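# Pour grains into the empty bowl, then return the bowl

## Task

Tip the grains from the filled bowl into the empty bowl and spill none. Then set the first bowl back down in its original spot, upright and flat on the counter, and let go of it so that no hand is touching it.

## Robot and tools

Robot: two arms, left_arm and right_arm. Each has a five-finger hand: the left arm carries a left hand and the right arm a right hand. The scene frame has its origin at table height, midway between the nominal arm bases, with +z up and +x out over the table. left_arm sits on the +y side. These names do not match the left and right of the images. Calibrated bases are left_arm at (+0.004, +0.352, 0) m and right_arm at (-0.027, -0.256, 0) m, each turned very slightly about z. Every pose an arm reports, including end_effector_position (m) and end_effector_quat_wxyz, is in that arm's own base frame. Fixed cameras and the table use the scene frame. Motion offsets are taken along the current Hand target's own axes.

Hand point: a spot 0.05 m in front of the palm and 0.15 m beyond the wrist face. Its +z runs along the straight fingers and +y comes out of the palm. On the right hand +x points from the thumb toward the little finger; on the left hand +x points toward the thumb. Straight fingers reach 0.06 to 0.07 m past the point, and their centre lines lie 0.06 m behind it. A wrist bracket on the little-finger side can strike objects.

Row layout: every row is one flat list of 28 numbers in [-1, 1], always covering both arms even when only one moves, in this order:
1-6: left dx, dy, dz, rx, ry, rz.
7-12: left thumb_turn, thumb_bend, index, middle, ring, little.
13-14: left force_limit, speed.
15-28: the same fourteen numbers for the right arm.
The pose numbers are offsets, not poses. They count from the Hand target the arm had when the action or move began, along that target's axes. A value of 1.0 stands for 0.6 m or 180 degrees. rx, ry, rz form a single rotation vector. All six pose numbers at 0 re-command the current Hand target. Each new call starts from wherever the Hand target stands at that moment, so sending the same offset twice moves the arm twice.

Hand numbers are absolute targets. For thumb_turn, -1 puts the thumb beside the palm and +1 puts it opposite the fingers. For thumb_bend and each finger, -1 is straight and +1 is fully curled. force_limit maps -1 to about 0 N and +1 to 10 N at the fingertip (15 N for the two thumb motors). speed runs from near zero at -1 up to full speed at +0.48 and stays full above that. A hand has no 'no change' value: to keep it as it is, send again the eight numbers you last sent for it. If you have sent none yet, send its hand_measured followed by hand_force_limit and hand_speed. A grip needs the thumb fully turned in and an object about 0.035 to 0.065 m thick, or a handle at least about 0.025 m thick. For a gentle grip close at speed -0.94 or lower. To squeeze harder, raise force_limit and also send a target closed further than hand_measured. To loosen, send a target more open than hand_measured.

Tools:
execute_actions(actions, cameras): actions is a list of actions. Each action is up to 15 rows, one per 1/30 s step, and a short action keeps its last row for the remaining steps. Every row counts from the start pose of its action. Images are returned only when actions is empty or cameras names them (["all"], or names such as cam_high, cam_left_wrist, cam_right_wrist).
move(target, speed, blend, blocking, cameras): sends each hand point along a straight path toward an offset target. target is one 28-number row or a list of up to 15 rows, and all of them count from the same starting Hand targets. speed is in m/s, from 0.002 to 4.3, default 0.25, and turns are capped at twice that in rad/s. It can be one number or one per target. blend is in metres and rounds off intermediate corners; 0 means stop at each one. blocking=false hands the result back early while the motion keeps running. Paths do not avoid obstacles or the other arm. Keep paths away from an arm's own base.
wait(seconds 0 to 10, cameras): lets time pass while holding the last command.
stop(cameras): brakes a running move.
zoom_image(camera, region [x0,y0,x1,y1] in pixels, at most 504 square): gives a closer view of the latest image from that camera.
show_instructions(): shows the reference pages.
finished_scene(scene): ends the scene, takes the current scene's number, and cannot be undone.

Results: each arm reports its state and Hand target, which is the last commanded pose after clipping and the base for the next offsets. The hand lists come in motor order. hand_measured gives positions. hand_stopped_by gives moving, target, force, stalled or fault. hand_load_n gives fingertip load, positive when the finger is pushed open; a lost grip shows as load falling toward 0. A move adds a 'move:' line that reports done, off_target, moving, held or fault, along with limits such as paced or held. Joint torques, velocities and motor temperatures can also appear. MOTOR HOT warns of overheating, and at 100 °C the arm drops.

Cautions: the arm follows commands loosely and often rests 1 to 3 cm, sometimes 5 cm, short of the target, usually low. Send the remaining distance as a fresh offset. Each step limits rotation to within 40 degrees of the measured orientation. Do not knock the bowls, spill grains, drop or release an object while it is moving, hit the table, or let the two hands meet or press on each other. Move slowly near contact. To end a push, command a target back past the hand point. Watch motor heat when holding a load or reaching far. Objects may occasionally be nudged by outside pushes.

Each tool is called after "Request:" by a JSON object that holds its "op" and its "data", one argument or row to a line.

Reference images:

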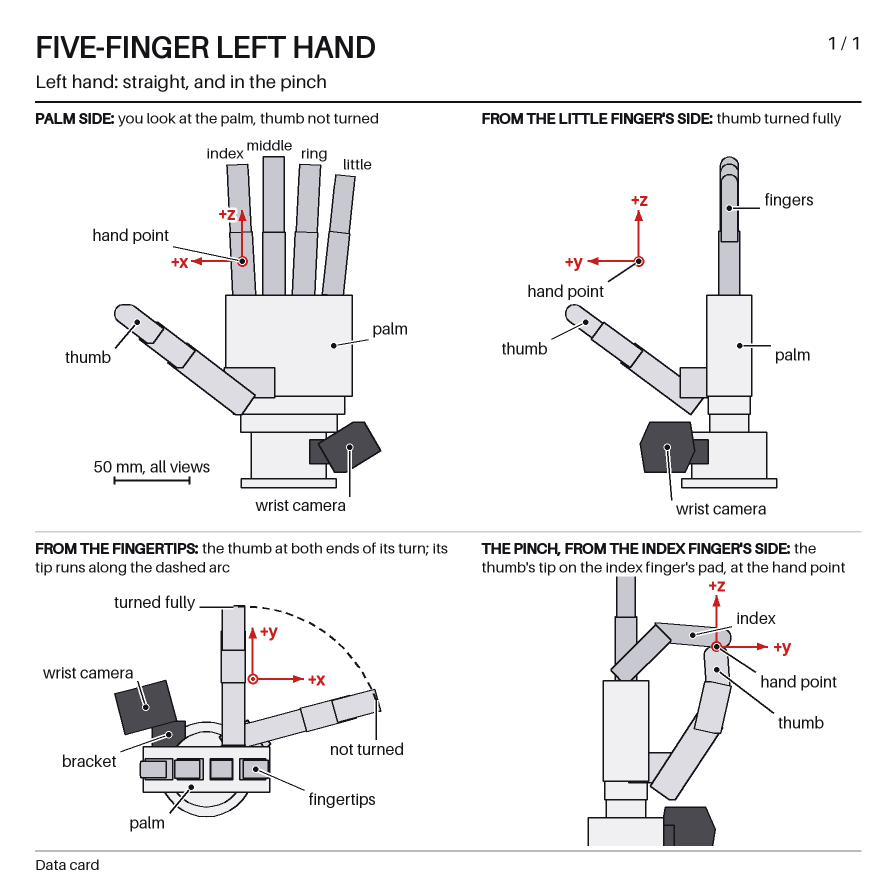

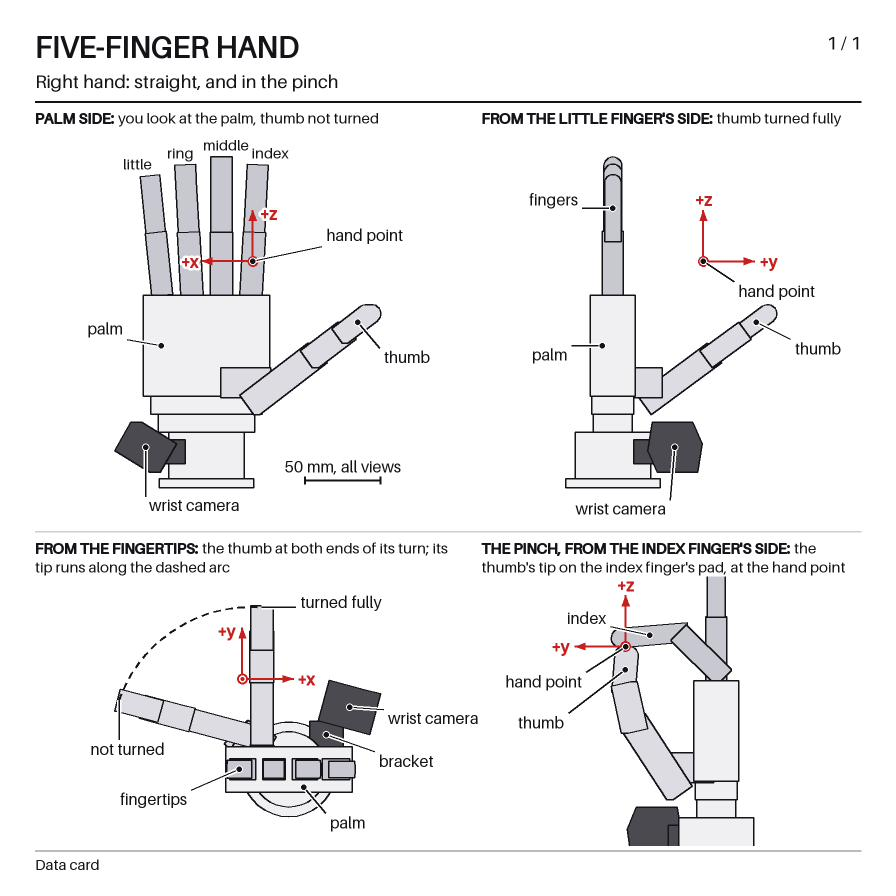

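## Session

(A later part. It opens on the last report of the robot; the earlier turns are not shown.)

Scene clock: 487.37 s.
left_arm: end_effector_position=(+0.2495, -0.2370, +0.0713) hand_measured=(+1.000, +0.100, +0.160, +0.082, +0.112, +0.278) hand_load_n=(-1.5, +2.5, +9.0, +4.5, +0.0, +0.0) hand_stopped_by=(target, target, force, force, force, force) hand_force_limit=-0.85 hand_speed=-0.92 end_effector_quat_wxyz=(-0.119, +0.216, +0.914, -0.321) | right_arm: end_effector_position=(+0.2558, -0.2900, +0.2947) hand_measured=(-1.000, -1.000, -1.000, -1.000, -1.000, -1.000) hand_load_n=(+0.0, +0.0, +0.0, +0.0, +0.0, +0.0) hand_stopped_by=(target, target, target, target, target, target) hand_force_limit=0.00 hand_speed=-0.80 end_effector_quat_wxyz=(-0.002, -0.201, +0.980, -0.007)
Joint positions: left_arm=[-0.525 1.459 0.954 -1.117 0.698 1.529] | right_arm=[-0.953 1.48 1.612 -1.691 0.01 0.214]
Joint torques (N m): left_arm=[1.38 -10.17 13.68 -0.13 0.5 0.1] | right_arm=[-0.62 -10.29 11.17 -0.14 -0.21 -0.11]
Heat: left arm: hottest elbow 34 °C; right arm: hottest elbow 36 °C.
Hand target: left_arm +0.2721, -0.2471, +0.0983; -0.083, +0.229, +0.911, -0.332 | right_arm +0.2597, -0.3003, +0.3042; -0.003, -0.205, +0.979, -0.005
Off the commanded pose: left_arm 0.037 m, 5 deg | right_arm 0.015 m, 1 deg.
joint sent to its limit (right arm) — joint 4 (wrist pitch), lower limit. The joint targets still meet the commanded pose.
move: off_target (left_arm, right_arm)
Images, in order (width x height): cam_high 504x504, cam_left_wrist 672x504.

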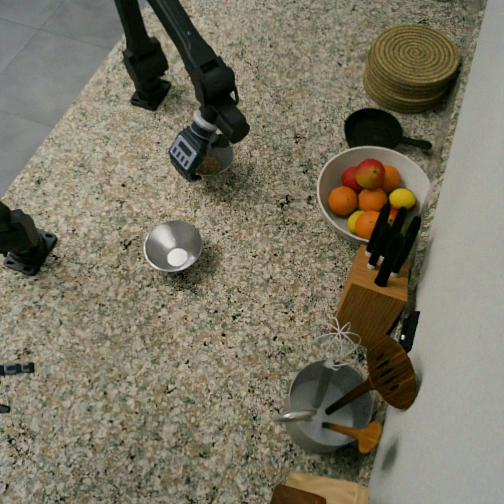

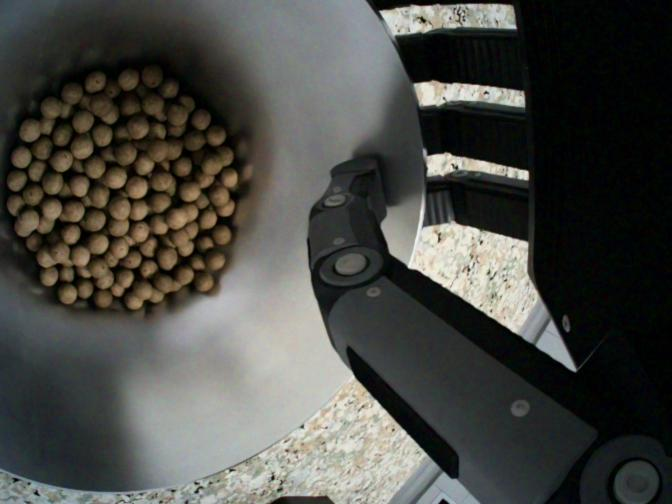

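Request:
{"op": "wait", "data": {
  "seconds": 0,
  "cameras": ["cam_high","cam_right_wrist"]
}}

Request:
{"op": "zoom_image", "data": {
  "camera": "cam_right_wrist",
  "region": [470, 300, 672, 480]
}}

Scene clock: 496.73 s.
left_arm: end_effector_position=(+0.2495, -0.2370, +0.0713) hand_measured=(+1.000, +0.100, +0.160, +0.082, +0.112, +0.278) hand_load_n=(-2.0, +3.0, +9.0, +4.5, +0.0, +0.0) hand_stopped_by=(target, target, force, force, force, force) hand_force_limit=-0.85 hand_speed=-0.92 end_effector_quat_wxyz=(-0.119, +0.216, +0.914, -0.321) | right_arm: end_effector_position=(+0.2558, -0.2900, +0.2947) hand_measured=(-1.000, -1.000, -1.000, -1.000, -1.000, -1.000) hand_load_n=(+0.0, +0.0, +0.0, +0.0, +0.0, +0.0) hand_stopped_by=(target, target, target, target, target, target) hand_force_limit=0.00 hand_speed=-0.80 end_effector_quat_wxyz=(-0.002, -0.201, +0.980, -0.007)
Joint positions: left_arm=[-0.525 1.459 0.954 -1.117 0.698 1.529] | right_arm=[-0.953 1.48 1.612 -1.691 0.01 0.214]
Joint torques (N m): left_arm=[1.38 -10.17 13.7 -0.18 0.5 0.1] | right_arm=[-0.56 -10.23 11.14 -0.14 -0.21 -0.11]
Heat: left arm: hottest elbow 34 °C; right arm: hottest elbow 36 °C.
Hand target: left_arm +0.2722, -0.2471, +0.0983; -0.083, +0.229, +0.911, -0.332 | right_arm +0.2597, -0.3003, +0.3042; -0.003, -0.205, +0.979, -0.005
Off the commanded pose: left_arm 0.037 m, 5 deg | right_arm 0.015 m, 1 deg.
Images, in order (width x height): cam_high 504x504, cam_right_wrist 672x504.

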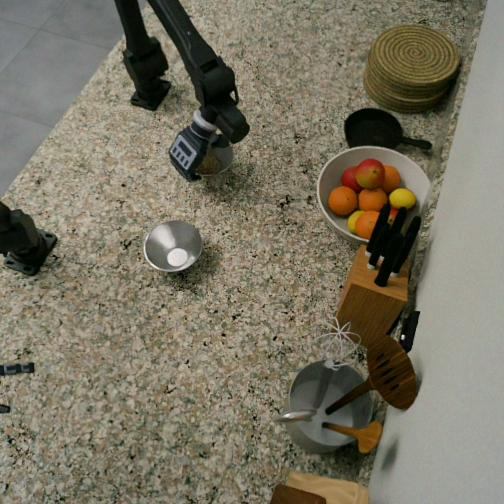

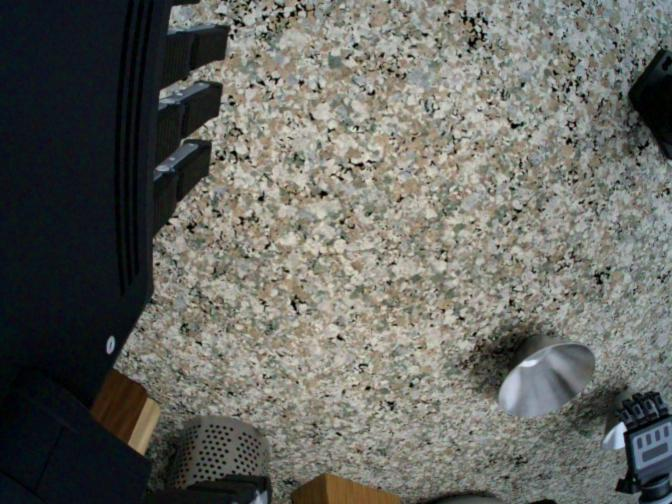

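Scaled by 2.495 from the camera's 672x504 image, which has a finer 960x720 frame.

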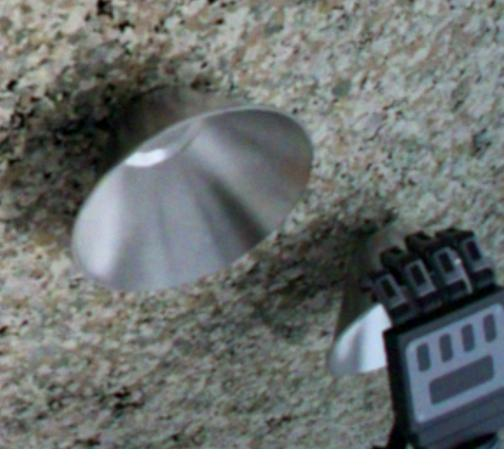

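Request:
{"op": "move", "data": {
  "target": [
    [0,0,0,0,0,0,1,0.1,0.35,0.35,0.3,0.4,-0.85,-0.92,-0.1404,0.3206,-0.0038,0,0,0,-1,-1,-1,-1,-1,-1,0,-0.8]
  ],
  "cameras": ["cam_high","cam_left_wrist","cam_right_wrist"],
  "speed": 0.15
}}

Request:
{"op": "zoom_image", "data": {
  "camera": "cam_right_wrist",
  "region": [320, 60, 672, 324]
}}

Scene clock: 507.03 s.
left_arm: end_effector_position=(+0.2495, -0.2370, +0.0713) hand_measured=(+1.000, +0.100, +0.160, +0.082, +0.112, +0.278) hand_load_n=(-1.5, +2.5, +9.0, +4.5, +0.0, +0.0) hand_stopped_by=(target, target, force, force, force, force) hand_force_limit=-0.85 hand_speed=-0.92 end_effector_quat_wxyz=(-0.119, +0.216, +0.914, -0.321) | right_arm: end_effector_position=(+0.2623, -0.0965, +0.3058) hand_measured=(-1.000, -1.000, -1.000, -1.000, -1.000, -1.000) hand_load_n=(+0.0, +0.0, +0.0, +0.0, +0.0, +0.0) hand_stopped_by=(target, target, target, target, target, target) hand_force_limit=0.00 hand_speed=-0.80 end_effector_quat_wxyz=(+0.029, -0.209, +0.977, -0.030)
Joint positions: left_arm=[-0.525 1.459 0.954 -1.117 0.698 1.529] | right_arm=[-0.563 1.098 1.302 -1.691 0.001 0.587]
Joint torques (N m): left_arm=[1.32 -10.11 13.7 -0.18 0.5 0.1] | right_arm=[0.62 -6.83 6.82 0.01 -0.2 0.19]
Heat: left arm: hottest elbow 35 °C; right arm: hottest elbow 36 °C.
Hand target: left_arm +0.2722, -0.2472, +0.0983; -0.083, +0.229, +0.911, -0.332 | right_arm +0.2598, -0.0903, +0.3042; -0.003, -0.205, +0.979, -0.005
Off the commanded pose: left_arm 0.037 m, 5 deg | right_arm 0.007 m, 5 deg.
joint sent to its limit (right arm) — joint 4 (wrist pitch), lower limit. The joint targets are off in orientation, not in position.
move: off_target (left_arm, right_arm)

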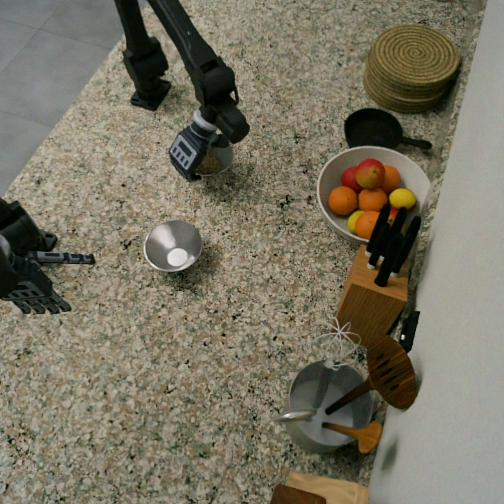

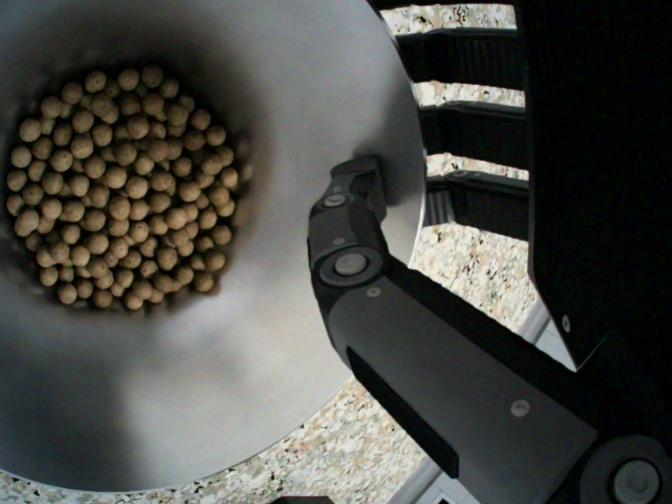

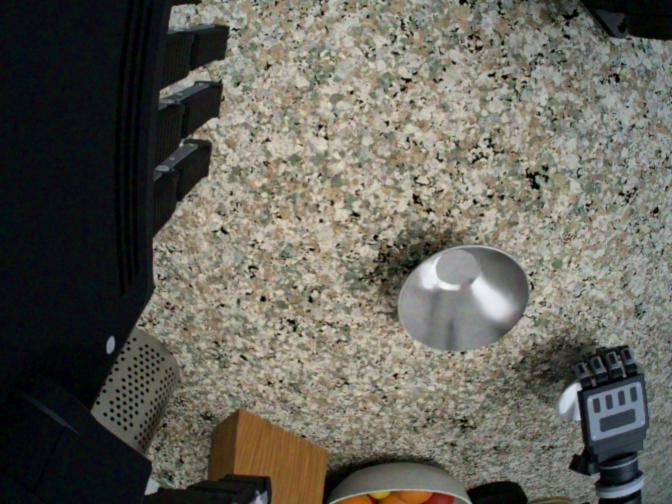

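Scaled by 1.432 from the camera's 672x504 image, which has a finer 960x720 frame.

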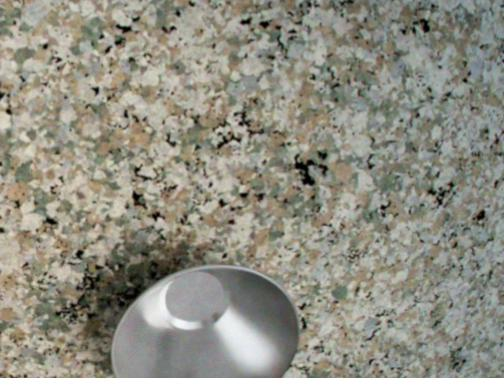

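Request:
{"op": "move", "data": {
  "target": [
    [0,-0.0857,-0.1021,0,0,0,1,0.1,0.35,0.35,0.3,0.4,-0.85,-0.92,0,0,0,0,0,0,-1,-1,-1,-1,-1,-1,0,-0.8]
  ],
  "cameras": ["cam_high","cam_left_wrist","cam_right_wrist"],
  "speed": 0.06
}}

Scene clock: 569.27 s.
left_arm: end_effector_position=(+0.2536, -0.2393, +0.1484) hand_measured=(+1.000, +0.100, +0.160, +0.082, +0.112, +0.278) hand_load_n=(-1.5, +3.0, +9.0, +4.5, +0.0, +0.0) hand_stopped_by=(target, target, force, force, force, force) hand_force_limit=-0.85 hand_speed=-0.92 end_effector_quat_wxyz=(-0.120, +0.215, +0.914, -0.321) | right_arm: end_effector_position=(+0.2623, -0.0965, +0.3058) hand_measured=(-1.000, -1.000, -1.000, -1.000, -1.000, -1.000) hand_load_n=(+0.0, +0.0, +0.0, -0.5, +0.0, +0.0) hand_stopped_by=(target, target, target, target, target, target) hand_force_limit=0.00 hand_speed=-0.80 end_effector_quat_wxyz=(+0.029, -0.209, +0.977, -0.030)
Joint positions: left_arm=[-0.525 1.39 1.102 -1.337 0.697 1.529] | right_arm=[-0.563 1.098 1.302 -1.691 0.001 0.587]
Joint torques (N m): left_arm=[1.38 -9.76 14.87 -0.27 0.51 0.1] | right_arm=[0.62 -6.71 6.8 0.01 -0.22 0.19]
Motor temperatures (°C): left_arm=[25 31 38 24 26 24] | right_arm=[25 23 33 24 22 24]
Heat: left arm: hottest elbow 38 °C; right arm: hottest elbow 33 °C.
Hand target: left_arm +0.2721, -0.2471, +0.1784; -0.083, +0.229, +0.911, -0.332 | right_arm +0.2598, -0.0903, +0.3042; -0.003, -0.205, +0.979, -0.005
Off the commanded pose: left_arm 0.036 m, 5 deg | right_arm 0.007 m, 5 deg.
joint sent to its limit (right arm) — joint 4 (wrist pitch), lower limit. The joint targets are off in orientation, not in position.
move: off_target (left_arm, right_arm)

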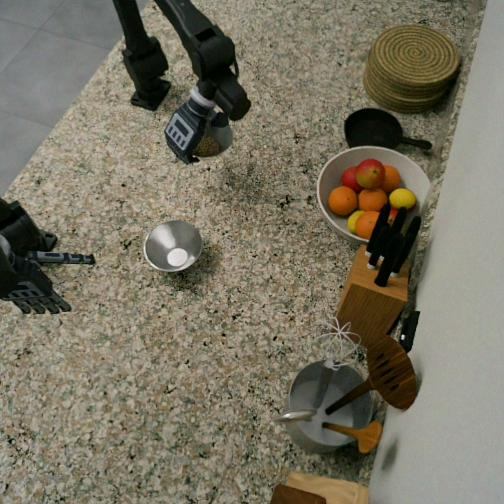

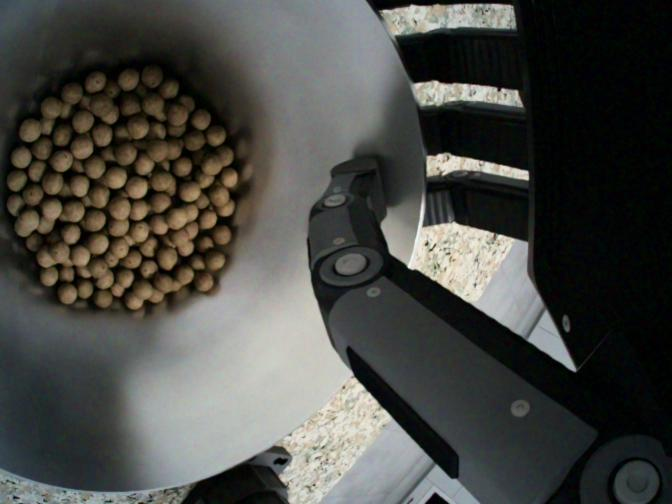

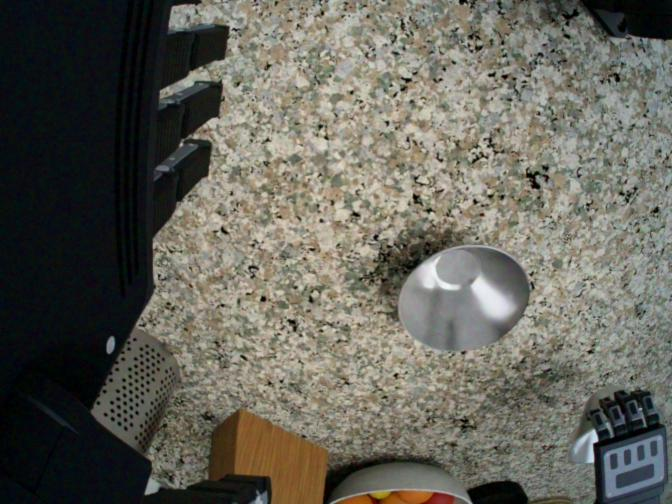

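Request:
{"op": "move", "data": {
  "target": [
    [-0.3502,-0.3387,0.2588,0,0.0814,0.0970,1,0.1,0.35,0.35,0.3,0.4,-0.85,-0.92,0.0869,-0.1985,0.0024,0,0,0,-1,-1,-1,-1,-1,-1,0,-0.8]
  ],
  "cameras": ["cam_high","cam_left_wrist","cam_right_wrist"],
  "speed": 0.08
}}

Request:
{"op": "zoom_image", "data": {
  "camera": "cam_high",
  "region": [100, 130, 280, 310]
}}

Request:
{"op": "zoom_image", "data": {
  "camera": "cam_right_wrist",
  "region": [372, 200, 672, 440]
}}

Scene clock: 582.63 s.
left_arm: end_effector_position=(+0.3308, -0.5600, +0.1687) hand_measured=(+1.000, +0.100, +0.160, +0.082, +0.112, +0.278) hand_load_n=(-1.5, +3.0, +9.5, +4.5, +0.5, +0.0) hand_stopped_by=(target, target, force, force, force, force) hand_force_limit=-0.85 hand_speed=-0.92 end_effector_quat_wxyz=(-0.162, +0.389, +0.856, -0.300) | right_arm: end_effector_position=(+0.2562, -0.2082, +0.2939) hand_measured=(-1.000, -1.000, -1.000, -1.000, -1.000, -1.000) hand_load_n=(+0.0, +0.0, +0.0, +0.0, +0.0, +0.0) hand_stopped_by=(target, target, target, target, target, target) hand_force_limit=0.00 hand_speed=-0.80 end_effector_quat_wxyz=(+0.000, -0.204, +0.979, -0.004)
Joint positions: left_arm=[-0.913 2.205 2.293 -1.665 0.697 1.513] | right_arm=[-0.827 1.318 1.445 -1.691 0.004 0.333]
Joint torques (N m): left_arm=[0.5 -19.25 15.54 -0.12 0.52 0.12] | right_arm=[-1.08 -7.82 11.18 -0.13 0.01 -0.11]
Heat: left arm: hottest elbow 40 °C; right arm: hottest elbow 34 °C.
Hand target: left_arm +0.3363, -0.5715, +0.1902; -0.147, +0.405, +0.848, -0.309 | right_arm +0.2598, -0.2203, +0.3042; -0.003, -0.205, +0.979, -0.005
Off the commanded pose: left_arm 0.025 m, 3 deg | right_arm 0.016 m, 0 deg.
joint sent to its limit (left arm) — joint 4 (wrist pitch), lower limit. The joint targets still meet the commanded pose.
joint sent to its limit (right arm) — joint 4 (wrist pitch), lower limit. The joint targets still meet the commanded pose.
move: off_target (left_arm, right_arm)

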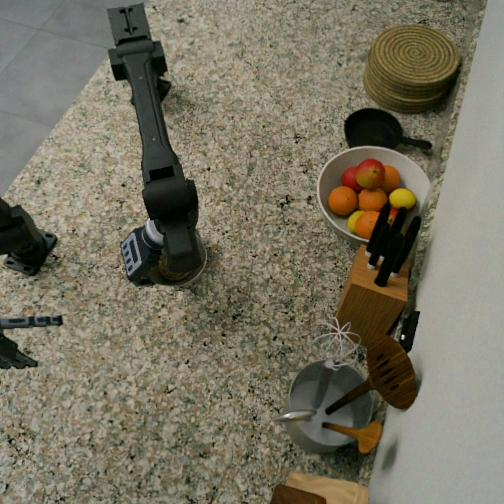

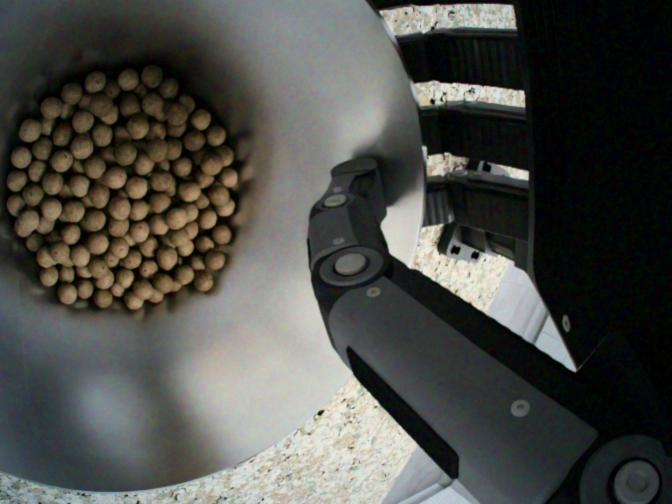

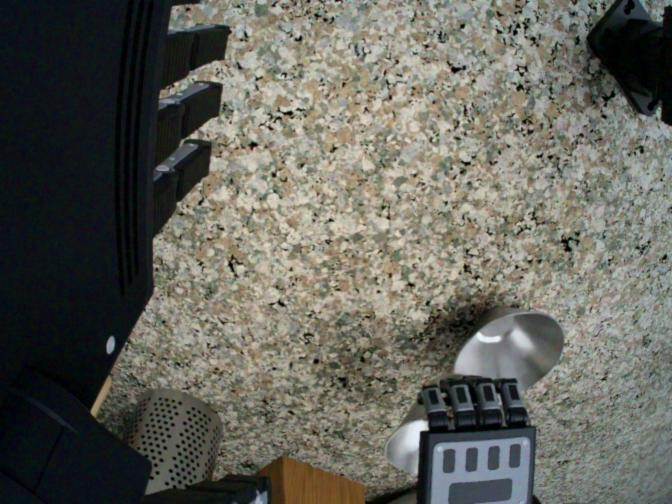

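Scaled by 2.800 from the camera's 504x504 image, which has a finer 720x720 frame.

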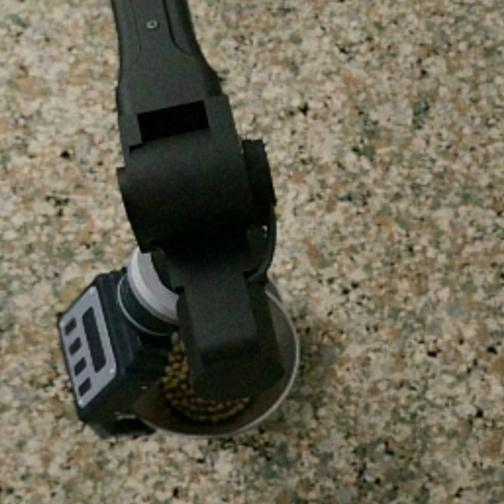

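Scaled by 1.680 from the camera's 672x504 image, which has a finer 960x720 frame.

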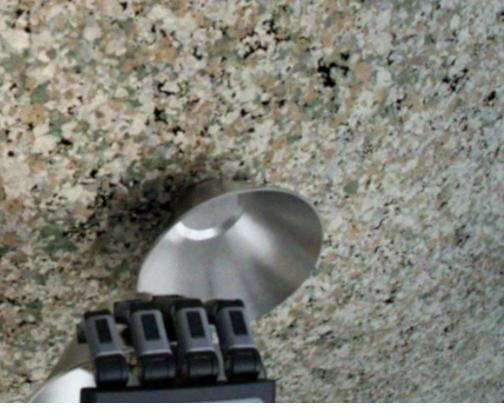

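Request:
{"op": "move", "data": {
  "target": [
    [0.0208,0.0115,0.029,0,-0.1064,0.0893,1,0.1,0.35,0.35,0.3,0.4,-0.85,-0.92,0,0,0,0,0,0,-1,-1,-1,-1,-1,-1,0,-0.8]
  ],
  "cameras": ["cam_high","cam_left_wrist","cam_right_wrist"],
  "speed": 0.08
}}

Request:
{"op": "zoom_image", "data": {
  "camera": "cam_high",
  "region": [100, 130, 280, 310]
}}

Request:
{"op": "zoom_image", "data": {
  "camera": "cam_right_wrist",
  "region": [372, 200, 672, 440]
}}

Scene clock: 600.40 s.
left_arm: end_effector_position=(+0.3223, -0.5559, +0.1349) hand_measured=(+1.000, +0.100, +0.160, +0.082, +0.112, +0.278) hand_load_n=(-2.5, +3.5, +12.0, +1.5, +0.5, +0.0) hand_stopped_by=(target, target, force, force, force, force) hand_force_limit=-0.85 hand_speed=-0.92 end_effector_quat_wxyz=(+0.005, +0.448, +0.812, -0.374) | right_arm: end_effector_position=(+0.2562, -0.2082, +0.2939) hand_measured=(-1.000, -1.000, -1.000, -1.000, -1.000, -1.000) hand_load_n=(+0.0, +0.0, +0.0, +0.0, +0.0, +0.0) hand_stopped_by=(target, target, target, target, target, target) hand_force_limit=0.00 hand_speed=-0.80 end_effector_quat_wxyz=(+0.000, -0.204, +0.979, -0.004)
Joint positions: left_arm=[-0.925 1.869 1.653 -0.969 0.681 1.517] | right_arm=[-0.827 1.318 1.445 -1.691 0.004 0.333]
Joint torques (N m): left_arm=[0.32 -19.6 11.22 2.13 0.43 0.09] | right_arm=[-1.03 -7.88 11.23 -0.14 0.01 -0.11]
Motor temperatures (°C): left_arm=[25 31 43 24 26 24] | right_arm=[25 23 35 24 22 24]
Heat: left arm: hottest elbow 43 °C; right arm: hottest elbow 35 °C.
Hand target: left_arm +0.3239, -0.5655, +0.1726; +0.040, +0.462, +0.796, -0.389 | right_arm +0.2599, -0.2203, +0.3042; -0.003, -0.205, +0.979, -0.005
Off the commanded pose: left_arm 0.039 m, 5 deg | right_arm 0.016 m, 0 deg.
joint sent to its limit (right arm) — joint 4 (wrist pitch), lower limit. The joint targets still meet the commanded pose.
move: off_target (left_arm, right_arm)

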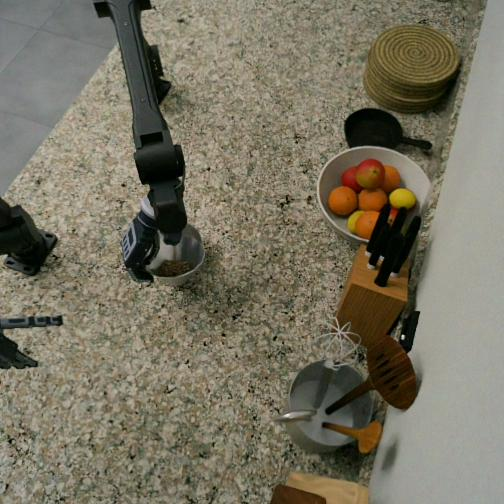

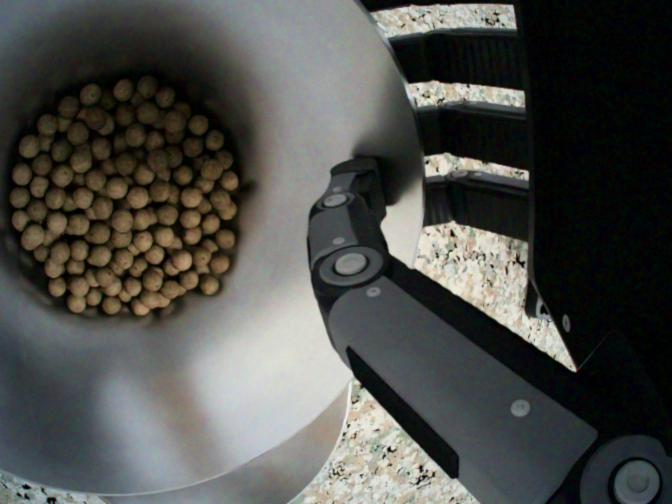

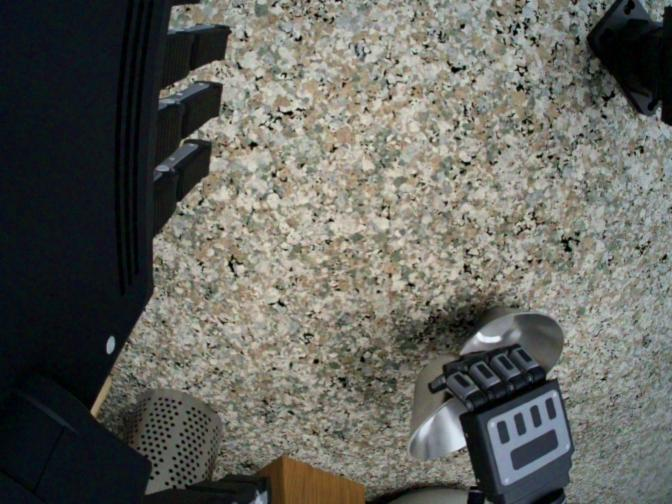

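Scaled by 2.800 from the camera's 504x504 image, which has a finer 720x720 frame.

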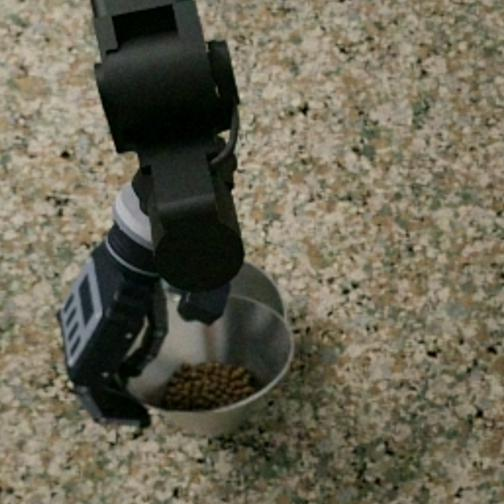

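Scaled by 1.680 from the camera's 672x504 image, which has a finer 960x720 frame.

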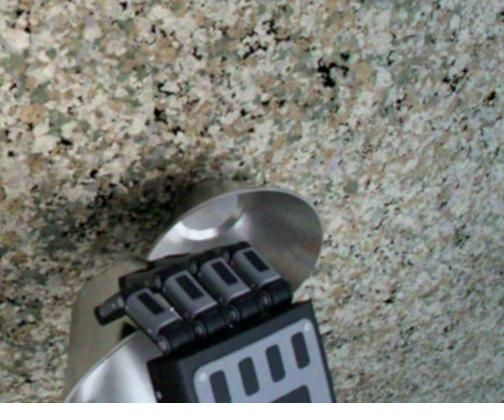

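Request:
{"op": "move", "data": {
  "target": [
    [-0.0118,-0.0235,-0.0268,0,-0.0979,0.0822,1,0.1,0.35,0.35,0.3,0.4,-0.85,-0.92,0,0,0,0,0,0,-1,-1,-1,-1,-1,-1,0,-0.8]
  ],
  "cameras": ["cam_high","cam_left_wrist","cam_right_wrist"],
  "speed": 0.08
}}

Request:
{"op": "zoom_image", "data": {
  "camera": "cam_high",
  "region": [100, 130, 280, 310]
}}

Request:
{"op": "zoom_image", "data": {
  "camera": "cam_right_wrist",
  "region": [372, 200, 672, 440]
}}

Scene clock: 633.90 s.
left_arm: end_effector_position=(+0.3195, -0.5534, +0.1539) hand_measured=(+1.000, +0.098, +0.160, +0.082, +0.112, +0.278) hand_load_n=(-2.0, +4.0, +12.5, +0.0, +0.0, +0.0) hand_stopped_by=(target, target, force, force, force, force) hand_force_limit=-0.85 hand_speed=-0.92 end_effector_quat_wxyz=(+0.172, +0.483, +0.741, -0.434) | right_arm: end_effector_position=(+0.2562, -0.2082, +0.2939) hand_measured=(-1.000, -1.000, -1.000, -1.000, -1.000, -1.000) hand_load_n=(+0.0, +0.0, +0.0, +0.0, +0.0, +0.0) hand_stopped_by=(target, target, target, target, target, target) hand_force_limit=0.00 hand_speed=-0.80 end_effector_quat_wxyz=(+0.000, -0.204, +0.979, -0.004)
Joint positions: left_arm=[-0.931 1.647 1.281 -0.43 0.663 1.517] | right_arm=[-0.827 1.318 1.445 -1.691 0.004 0.333]
Joint torques (N m): left_arm=[0.26 -16.26 11.45 3.15 0.31 0.2] | right_arm=[-1.08 -7.82 11.19 -0.14 0.02 -0.11]
Heat: left arm: hottest elbow 41 °C; right arm: hottest elbow 38 °C.
Hand target: left_arm +0.3218, -0.5638, +0.1950; +0.211, +0.496, +0.714, -0.447 | right_arm +0.2599, -0.2203, +0.3042; -0.003, -0.205, +0.979, -0.005
Off the commanded pose: left_arm 0.042 m, 6 deg | right_arm 0.016 m, 0 deg.
joint sent to its limit (right arm) — joint 4 (wrist pitch), lower limit. The joint targets still meet the commanded pose.
move: off_target (left_arm, right_arm)

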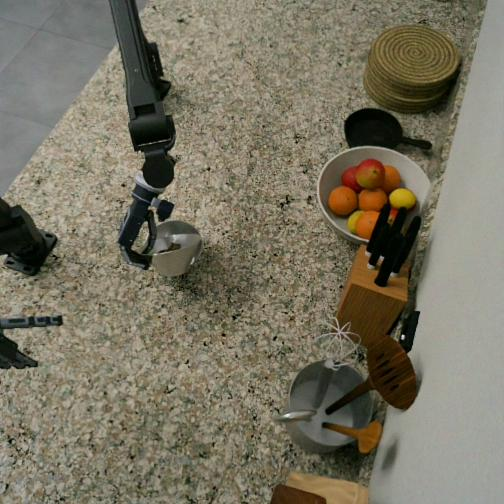

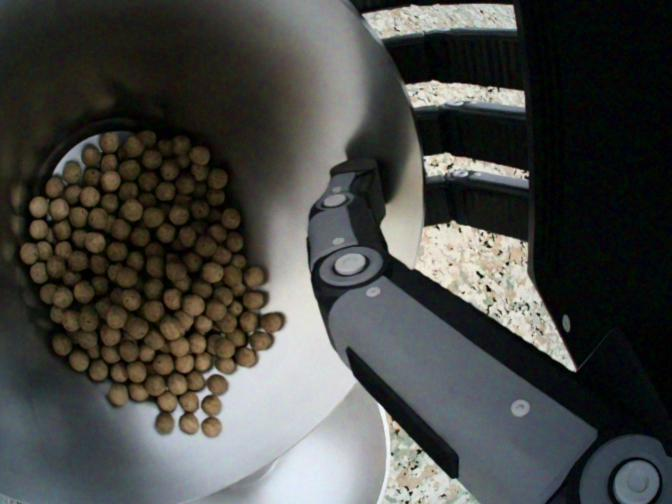

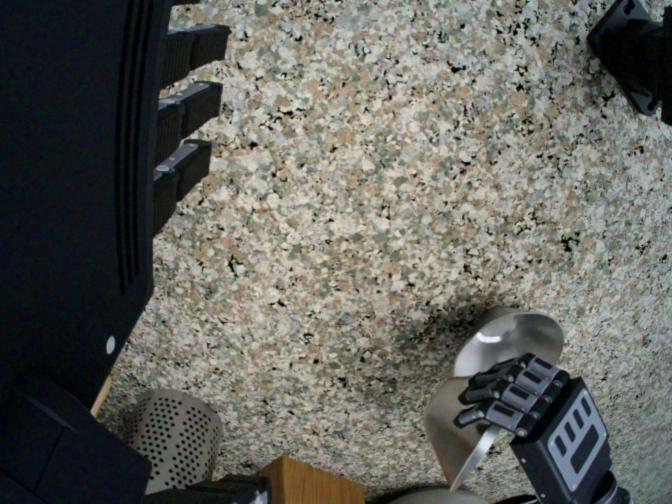

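Scaled by 2.800 from the camera's 504x504 image, which has a finer 720x720 frame.

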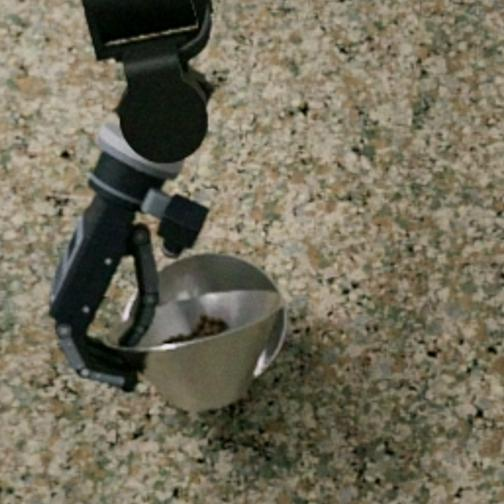

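Scaled by 1.680 from the camera's 672x504 image, which has a finer 960x720 frame.

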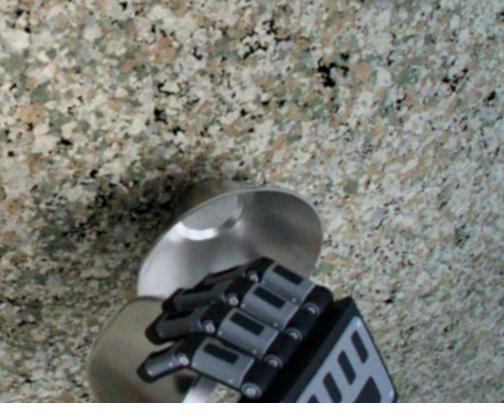

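Request:
{"op": "move", "data": {
  "target": [
    [0,0,0,0,0,0,1,0.1,0.35,0.3,0.3,0.4,-0.1,-0.9,0,0,0,0,0,0,-1,-1,-1,-1,-1,-1,0,-0.8]
  ],
  "cameras": [],
  "speed": 0.08
}}

Scene clock: 650.13 s.
left_arm: end_effector_position=(+0.3196, -0.5535, +0.1544) hand_measured=(+1.000, +0.098, +0.160, +0.156, +0.112, +0.278) hand_load_n=(-0.5, +4.5, +6.5, +7.5, +0.0, +0.0) hand_stopped_by=(target, target, force, force, force, force) hand_force_limit=-0.10 hand_speed=-0.90 end_effector_quat_wxyz=(+0.173, +0.483, +0.740, -0.435) | right_arm: end_effector_position=(+0.2562, -0.2082, +0.2939) hand_measured=(-1.000, -1.000, -1.000, -1.000, -1.000, -1.000) hand_load_n=(+0.0, +0.0, +0.0, +0.5, +0.0, +0.0) hand_stopped_by=(target, target, target, target, target, target) hand_force_limit=0.00 hand_speed=-0.80 end_effector_quat_wxyz=(+0.000, -0.204, +0.979, -0.004)
Joint positions: left_arm=[-0.931 1.647 1.28 -0.428 0.663 1.517] | right_arm=[-0.827 1.318 1.445 -1.691 0.004 0.333]
Joint torques (N m): left_arm=[0.26 -16.26 11.41 3.03 0.32 0.2] | right_arm=[-1.08 -7.88 11.19 -0.14 0.01 -0.11]
Heat: left arm: hottest elbow 39 °C; right arm: hottest elbow 38 °C.
Hand target: left_arm +0.3218, -0.5637, +0.1950; +0.211, +0.496, +0.714, -0.447 | right_arm +0.2599, -0.2203, +0.3042; -0.003, -0.205, +0.979, -0.005
Off the commanded pose: left_arm 0.042 m, 6 deg | right_arm 0.016 m, 0 deg.
joint sent to its limit (right arm) — joint 4 (wrist pitch), lower limit. The joint targets still meet the commanded pose.
move: off_target (left_arm, right_arm)
No camera images: "cameras" was empty.

Nicely shared. Continue tilting.

Request:
{"op": "move", "data": {
  "target": [
    [-0.0033,-0.0168,-0.0165,0,-0.0681,0.0572,1,0.1,0.35,0.3,0.3,0.4,-0.1,-0.9,0,0,0,0,0,0,-1,-1,-1,-1,-1,-1,0,-0.8]
  ],
  "cameras": ["cam_high","cam_left_wrist","cam_right_wrist"],
  "speed": 0.06
}}

Request:
{"op": "zoom_image", "data": {
  "camera": "cam_high",
  "region": [100, 130, 280, 310]
}}

Request:
{"op": "zoom_image", "data": {
  "camera": "cam_right_wrist",
  "region": [372, 200, 672, 440]
}}

Scene clock: 656.03 s.
left_arm: end_effector_position=(+0.3140, -0.5498, +0.1685) hand_measured=(+1.000, +0.098, +0.160, +0.156, +0.112, +0.278) hand_load_n=(-0.5, +3.5, +7.0, +1.0, +0.0, +0.0) hand_stopped_by=(target, target, force, force, force, force) hand_force_limit=-0.10 hand_speed=-0.90 end_effector_quat_wxyz=(+0.289, +0.496, +0.671, -0.470) | right_arm: end_effector_position=(+0.2562, -0.2082, +0.2939) hand_measured=(-1.000, -1.000, -1.000, -1.000, -1.000, -1.000) hand_load_n=(+0.0, +0.0, +0.0, +0.0, +0.0, +0.0) hand_stopped_by=(target, target, target, target, target, target) hand_force_limit=0.00 hand_speed=-0.80 end_effector_quat_wxyz=(+0.000, -0.204, +0.979, -0.004)
Joint positions: left_arm=[-0.939 1.546 1.047 -0.015 0.649 1.517] | right_arm=[-0.827 1.318 1.445 -1.691 0.004 0.333]
Joint torques (N m): left_arm=[0.26 -13.92 10.96 3.28 0.19 0.32] | right_arm=[-1.03 -7.82 11.18 -0.16 0.01 -0.1]
Heat: left arm: hottest elbow 39 °C; right arm: hottest elbow 38 °C.
Hand target: left_arm +0.3150, -0.5576, +0.2059; +0.325, +0.507, +0.640, -0.477 | right_arm +0.2599, -0.2203, +0.3042; -0.003, -0.205, +0.979, -0.005
Off the commanded pose: left_arm 0.038 m, 6 deg | right_arm 0.016 m, 0 deg.
joint sent to its limit (right arm) — joint 4 (wrist pitch), lower limit. The joint targets still meet the commanded pose.
move: off_target (left_arm, right_arm)

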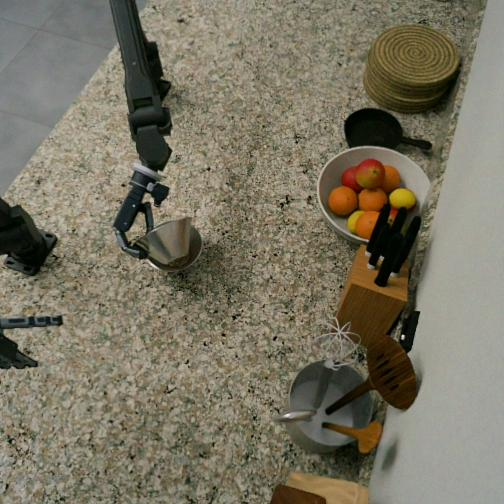

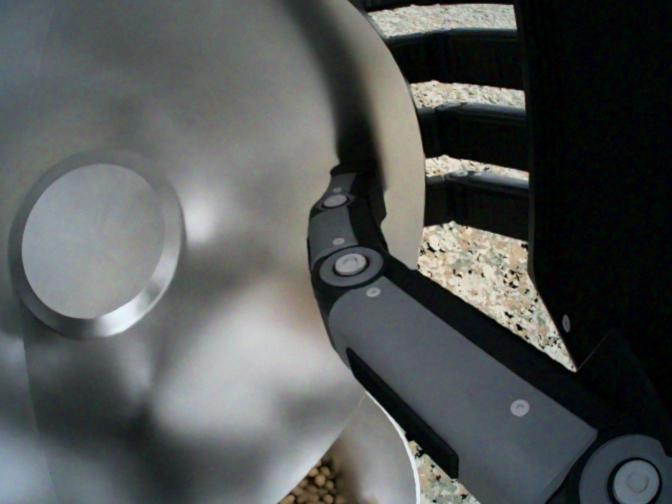

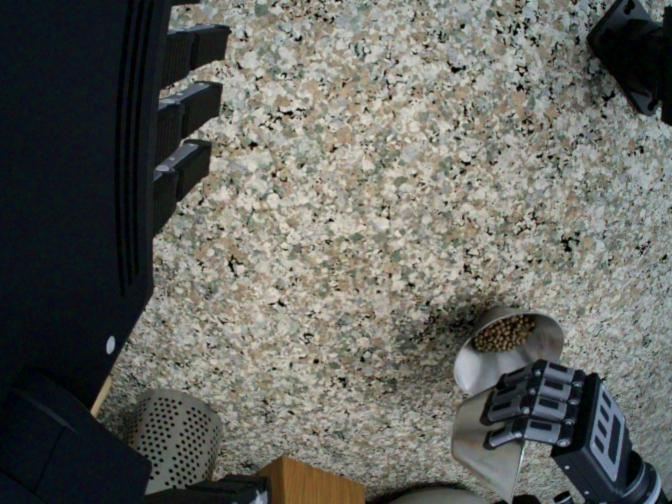

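Scaled by 2.800 from the camera's 504x504 image, which has a finer 720x720 frame.

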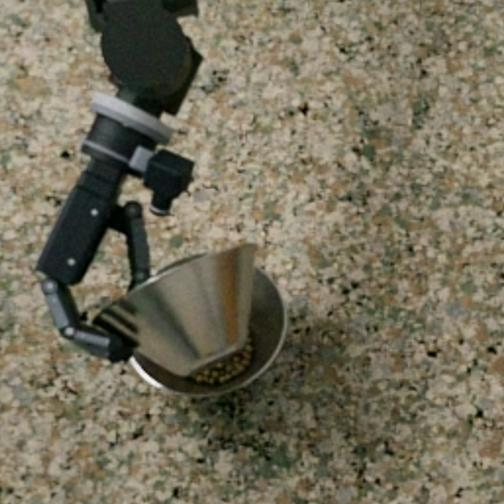

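Scaled by 1.680 from the camera's 672x504 image, which has a finer 960x720 frame.

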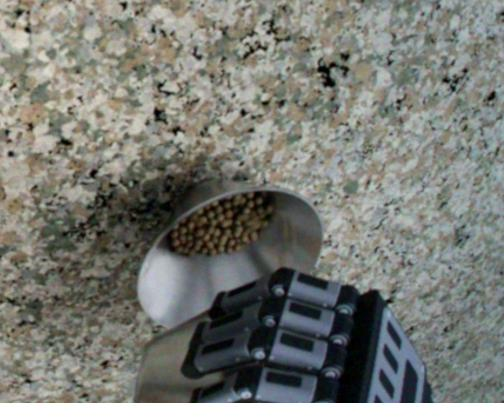

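Request:
{"op": "move", "data": {
  "target": [
    [-0.0388,0.0262,0.0118,0,0.2724,-0.2286,1,0.1,0.35,0.3,0.3,0.4,-0.1,-0.9,0,0,0,0,0,0,-1,-1,-1,-1,-1,-1,0,-0.8]
  ],
  "cameras": ["cam_high","cam_left_wrist","cam_right_wrist"],
  "speed": 0.12
}}

Request:
{"op": "zoom_image", "data": {
  "camera": "cam_high",
  "region": [100, 130, 280, 310]
}}

Request:
{"op": "zoom_image", "data": {
  "camera": "cam_right_wrist",
  "region": [372, 200, 672, 440]
}}

Scene clock: 669.70 s.
left_arm: end_effector_position=(+0.3267, -0.5657, +0.2010) hand_measured=(+1.000, +0.098, +0.160, +0.154, +0.112, +0.278) hand_load_n=(+0.5, +3.0, +1.0, +8.5, +0.0, +0.0) hand_stopped_by=(target, target, force, force, force, force) hand_force_limit=-0.10 hand_speed=-0.90 end_effector_quat_wxyz=(-0.138, +0.403, +0.850, -0.312) | right_arm: end_effector_position=(+0.2562, -0.2082, +0.2939) hand_measured=(-1.000, -1.000, -1.000, -1.000, -1.000, -1.000) hand_load_n=(+0.0, +0.0, +0.0, +0.0, +0.0, +0.0) hand_stopped_by=(target, target, target, target, target, target) hand_force_limit=0.00 hand_speed=-0.80 end_effector_quat_wxyz=(+0.000, -0.204, +0.979, -0.004)
Joint positions: left_arm=[-0.924 2.167 2.317 -1.666 0.694 1.511] | right_arm=[-0.827 1.318 1.445 -1.691 0.004 0.333]
Joint torques (N m): left_arm=[1.44 -18.55 15.28 0.09 0.59 -0.2] | right_arm=[-1.03 -7.77 11.18 -0.17 0.02 -0.1]
Heat: left arm: hottest elbow 40 °C; right arm: hottest elbow 39 °C.
Hand target: left_arm +0.3359, -0.5716, +0.2200; -0.147, +0.405, +0.848, -0.309 | right_arm +0.2599, -0.2203, +0.3042; -0.003, -0.205, +0.979, -0.005
Off the commanded pose: left_arm 0.022 m, 1 deg | right_arm 0.016 m, 0 deg.
joint sent to its limit (left arm) — joint 4 (wrist pitch), lower limit. The joint targets are off in orientation, not in position.
joint sent to its limit (right arm) — joint 4 (wrist pitch), lower limit. The joint targets still meet the commanded pose.
move: off_target (left_arm, right_arm)

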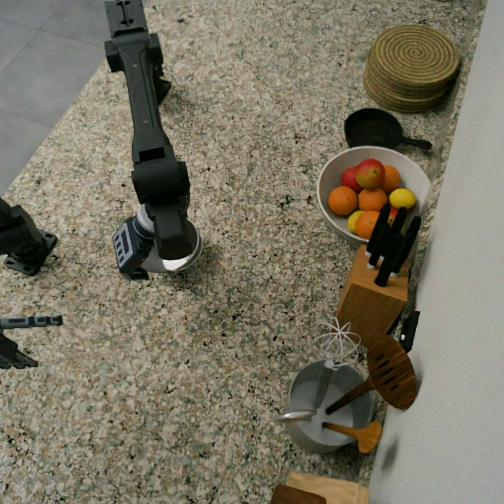

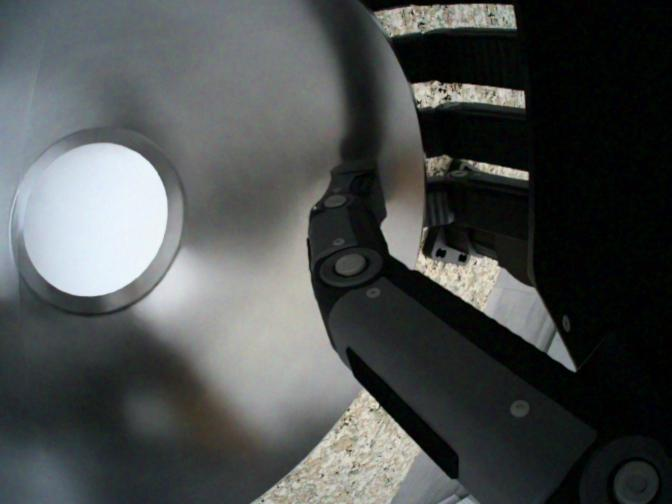

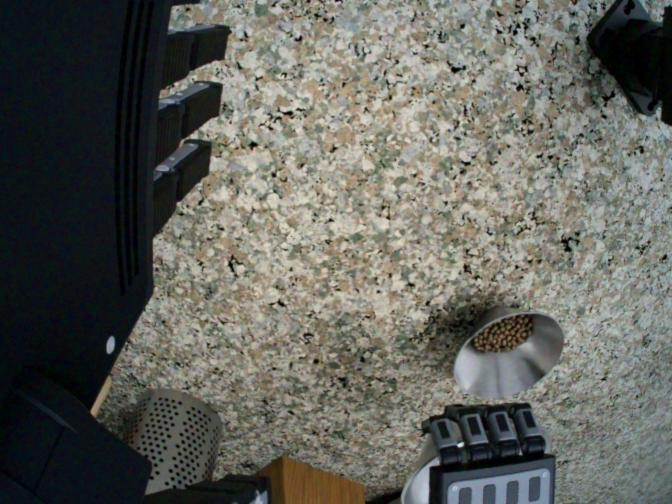

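Scaled by 2.800 from the camera's 504x504 image, which has a finer 720x720 frame.

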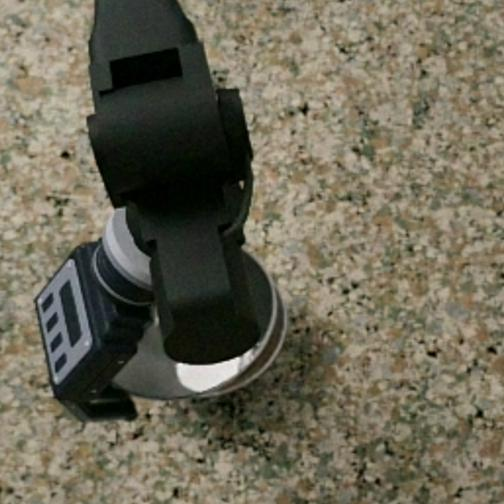

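Scaled by 1.680 from the camera's 672x504 image, which has a finer 960x720 frame.

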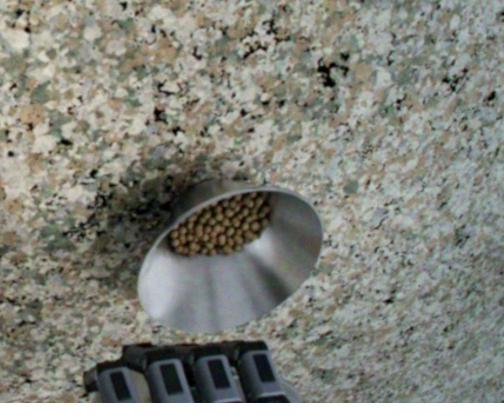

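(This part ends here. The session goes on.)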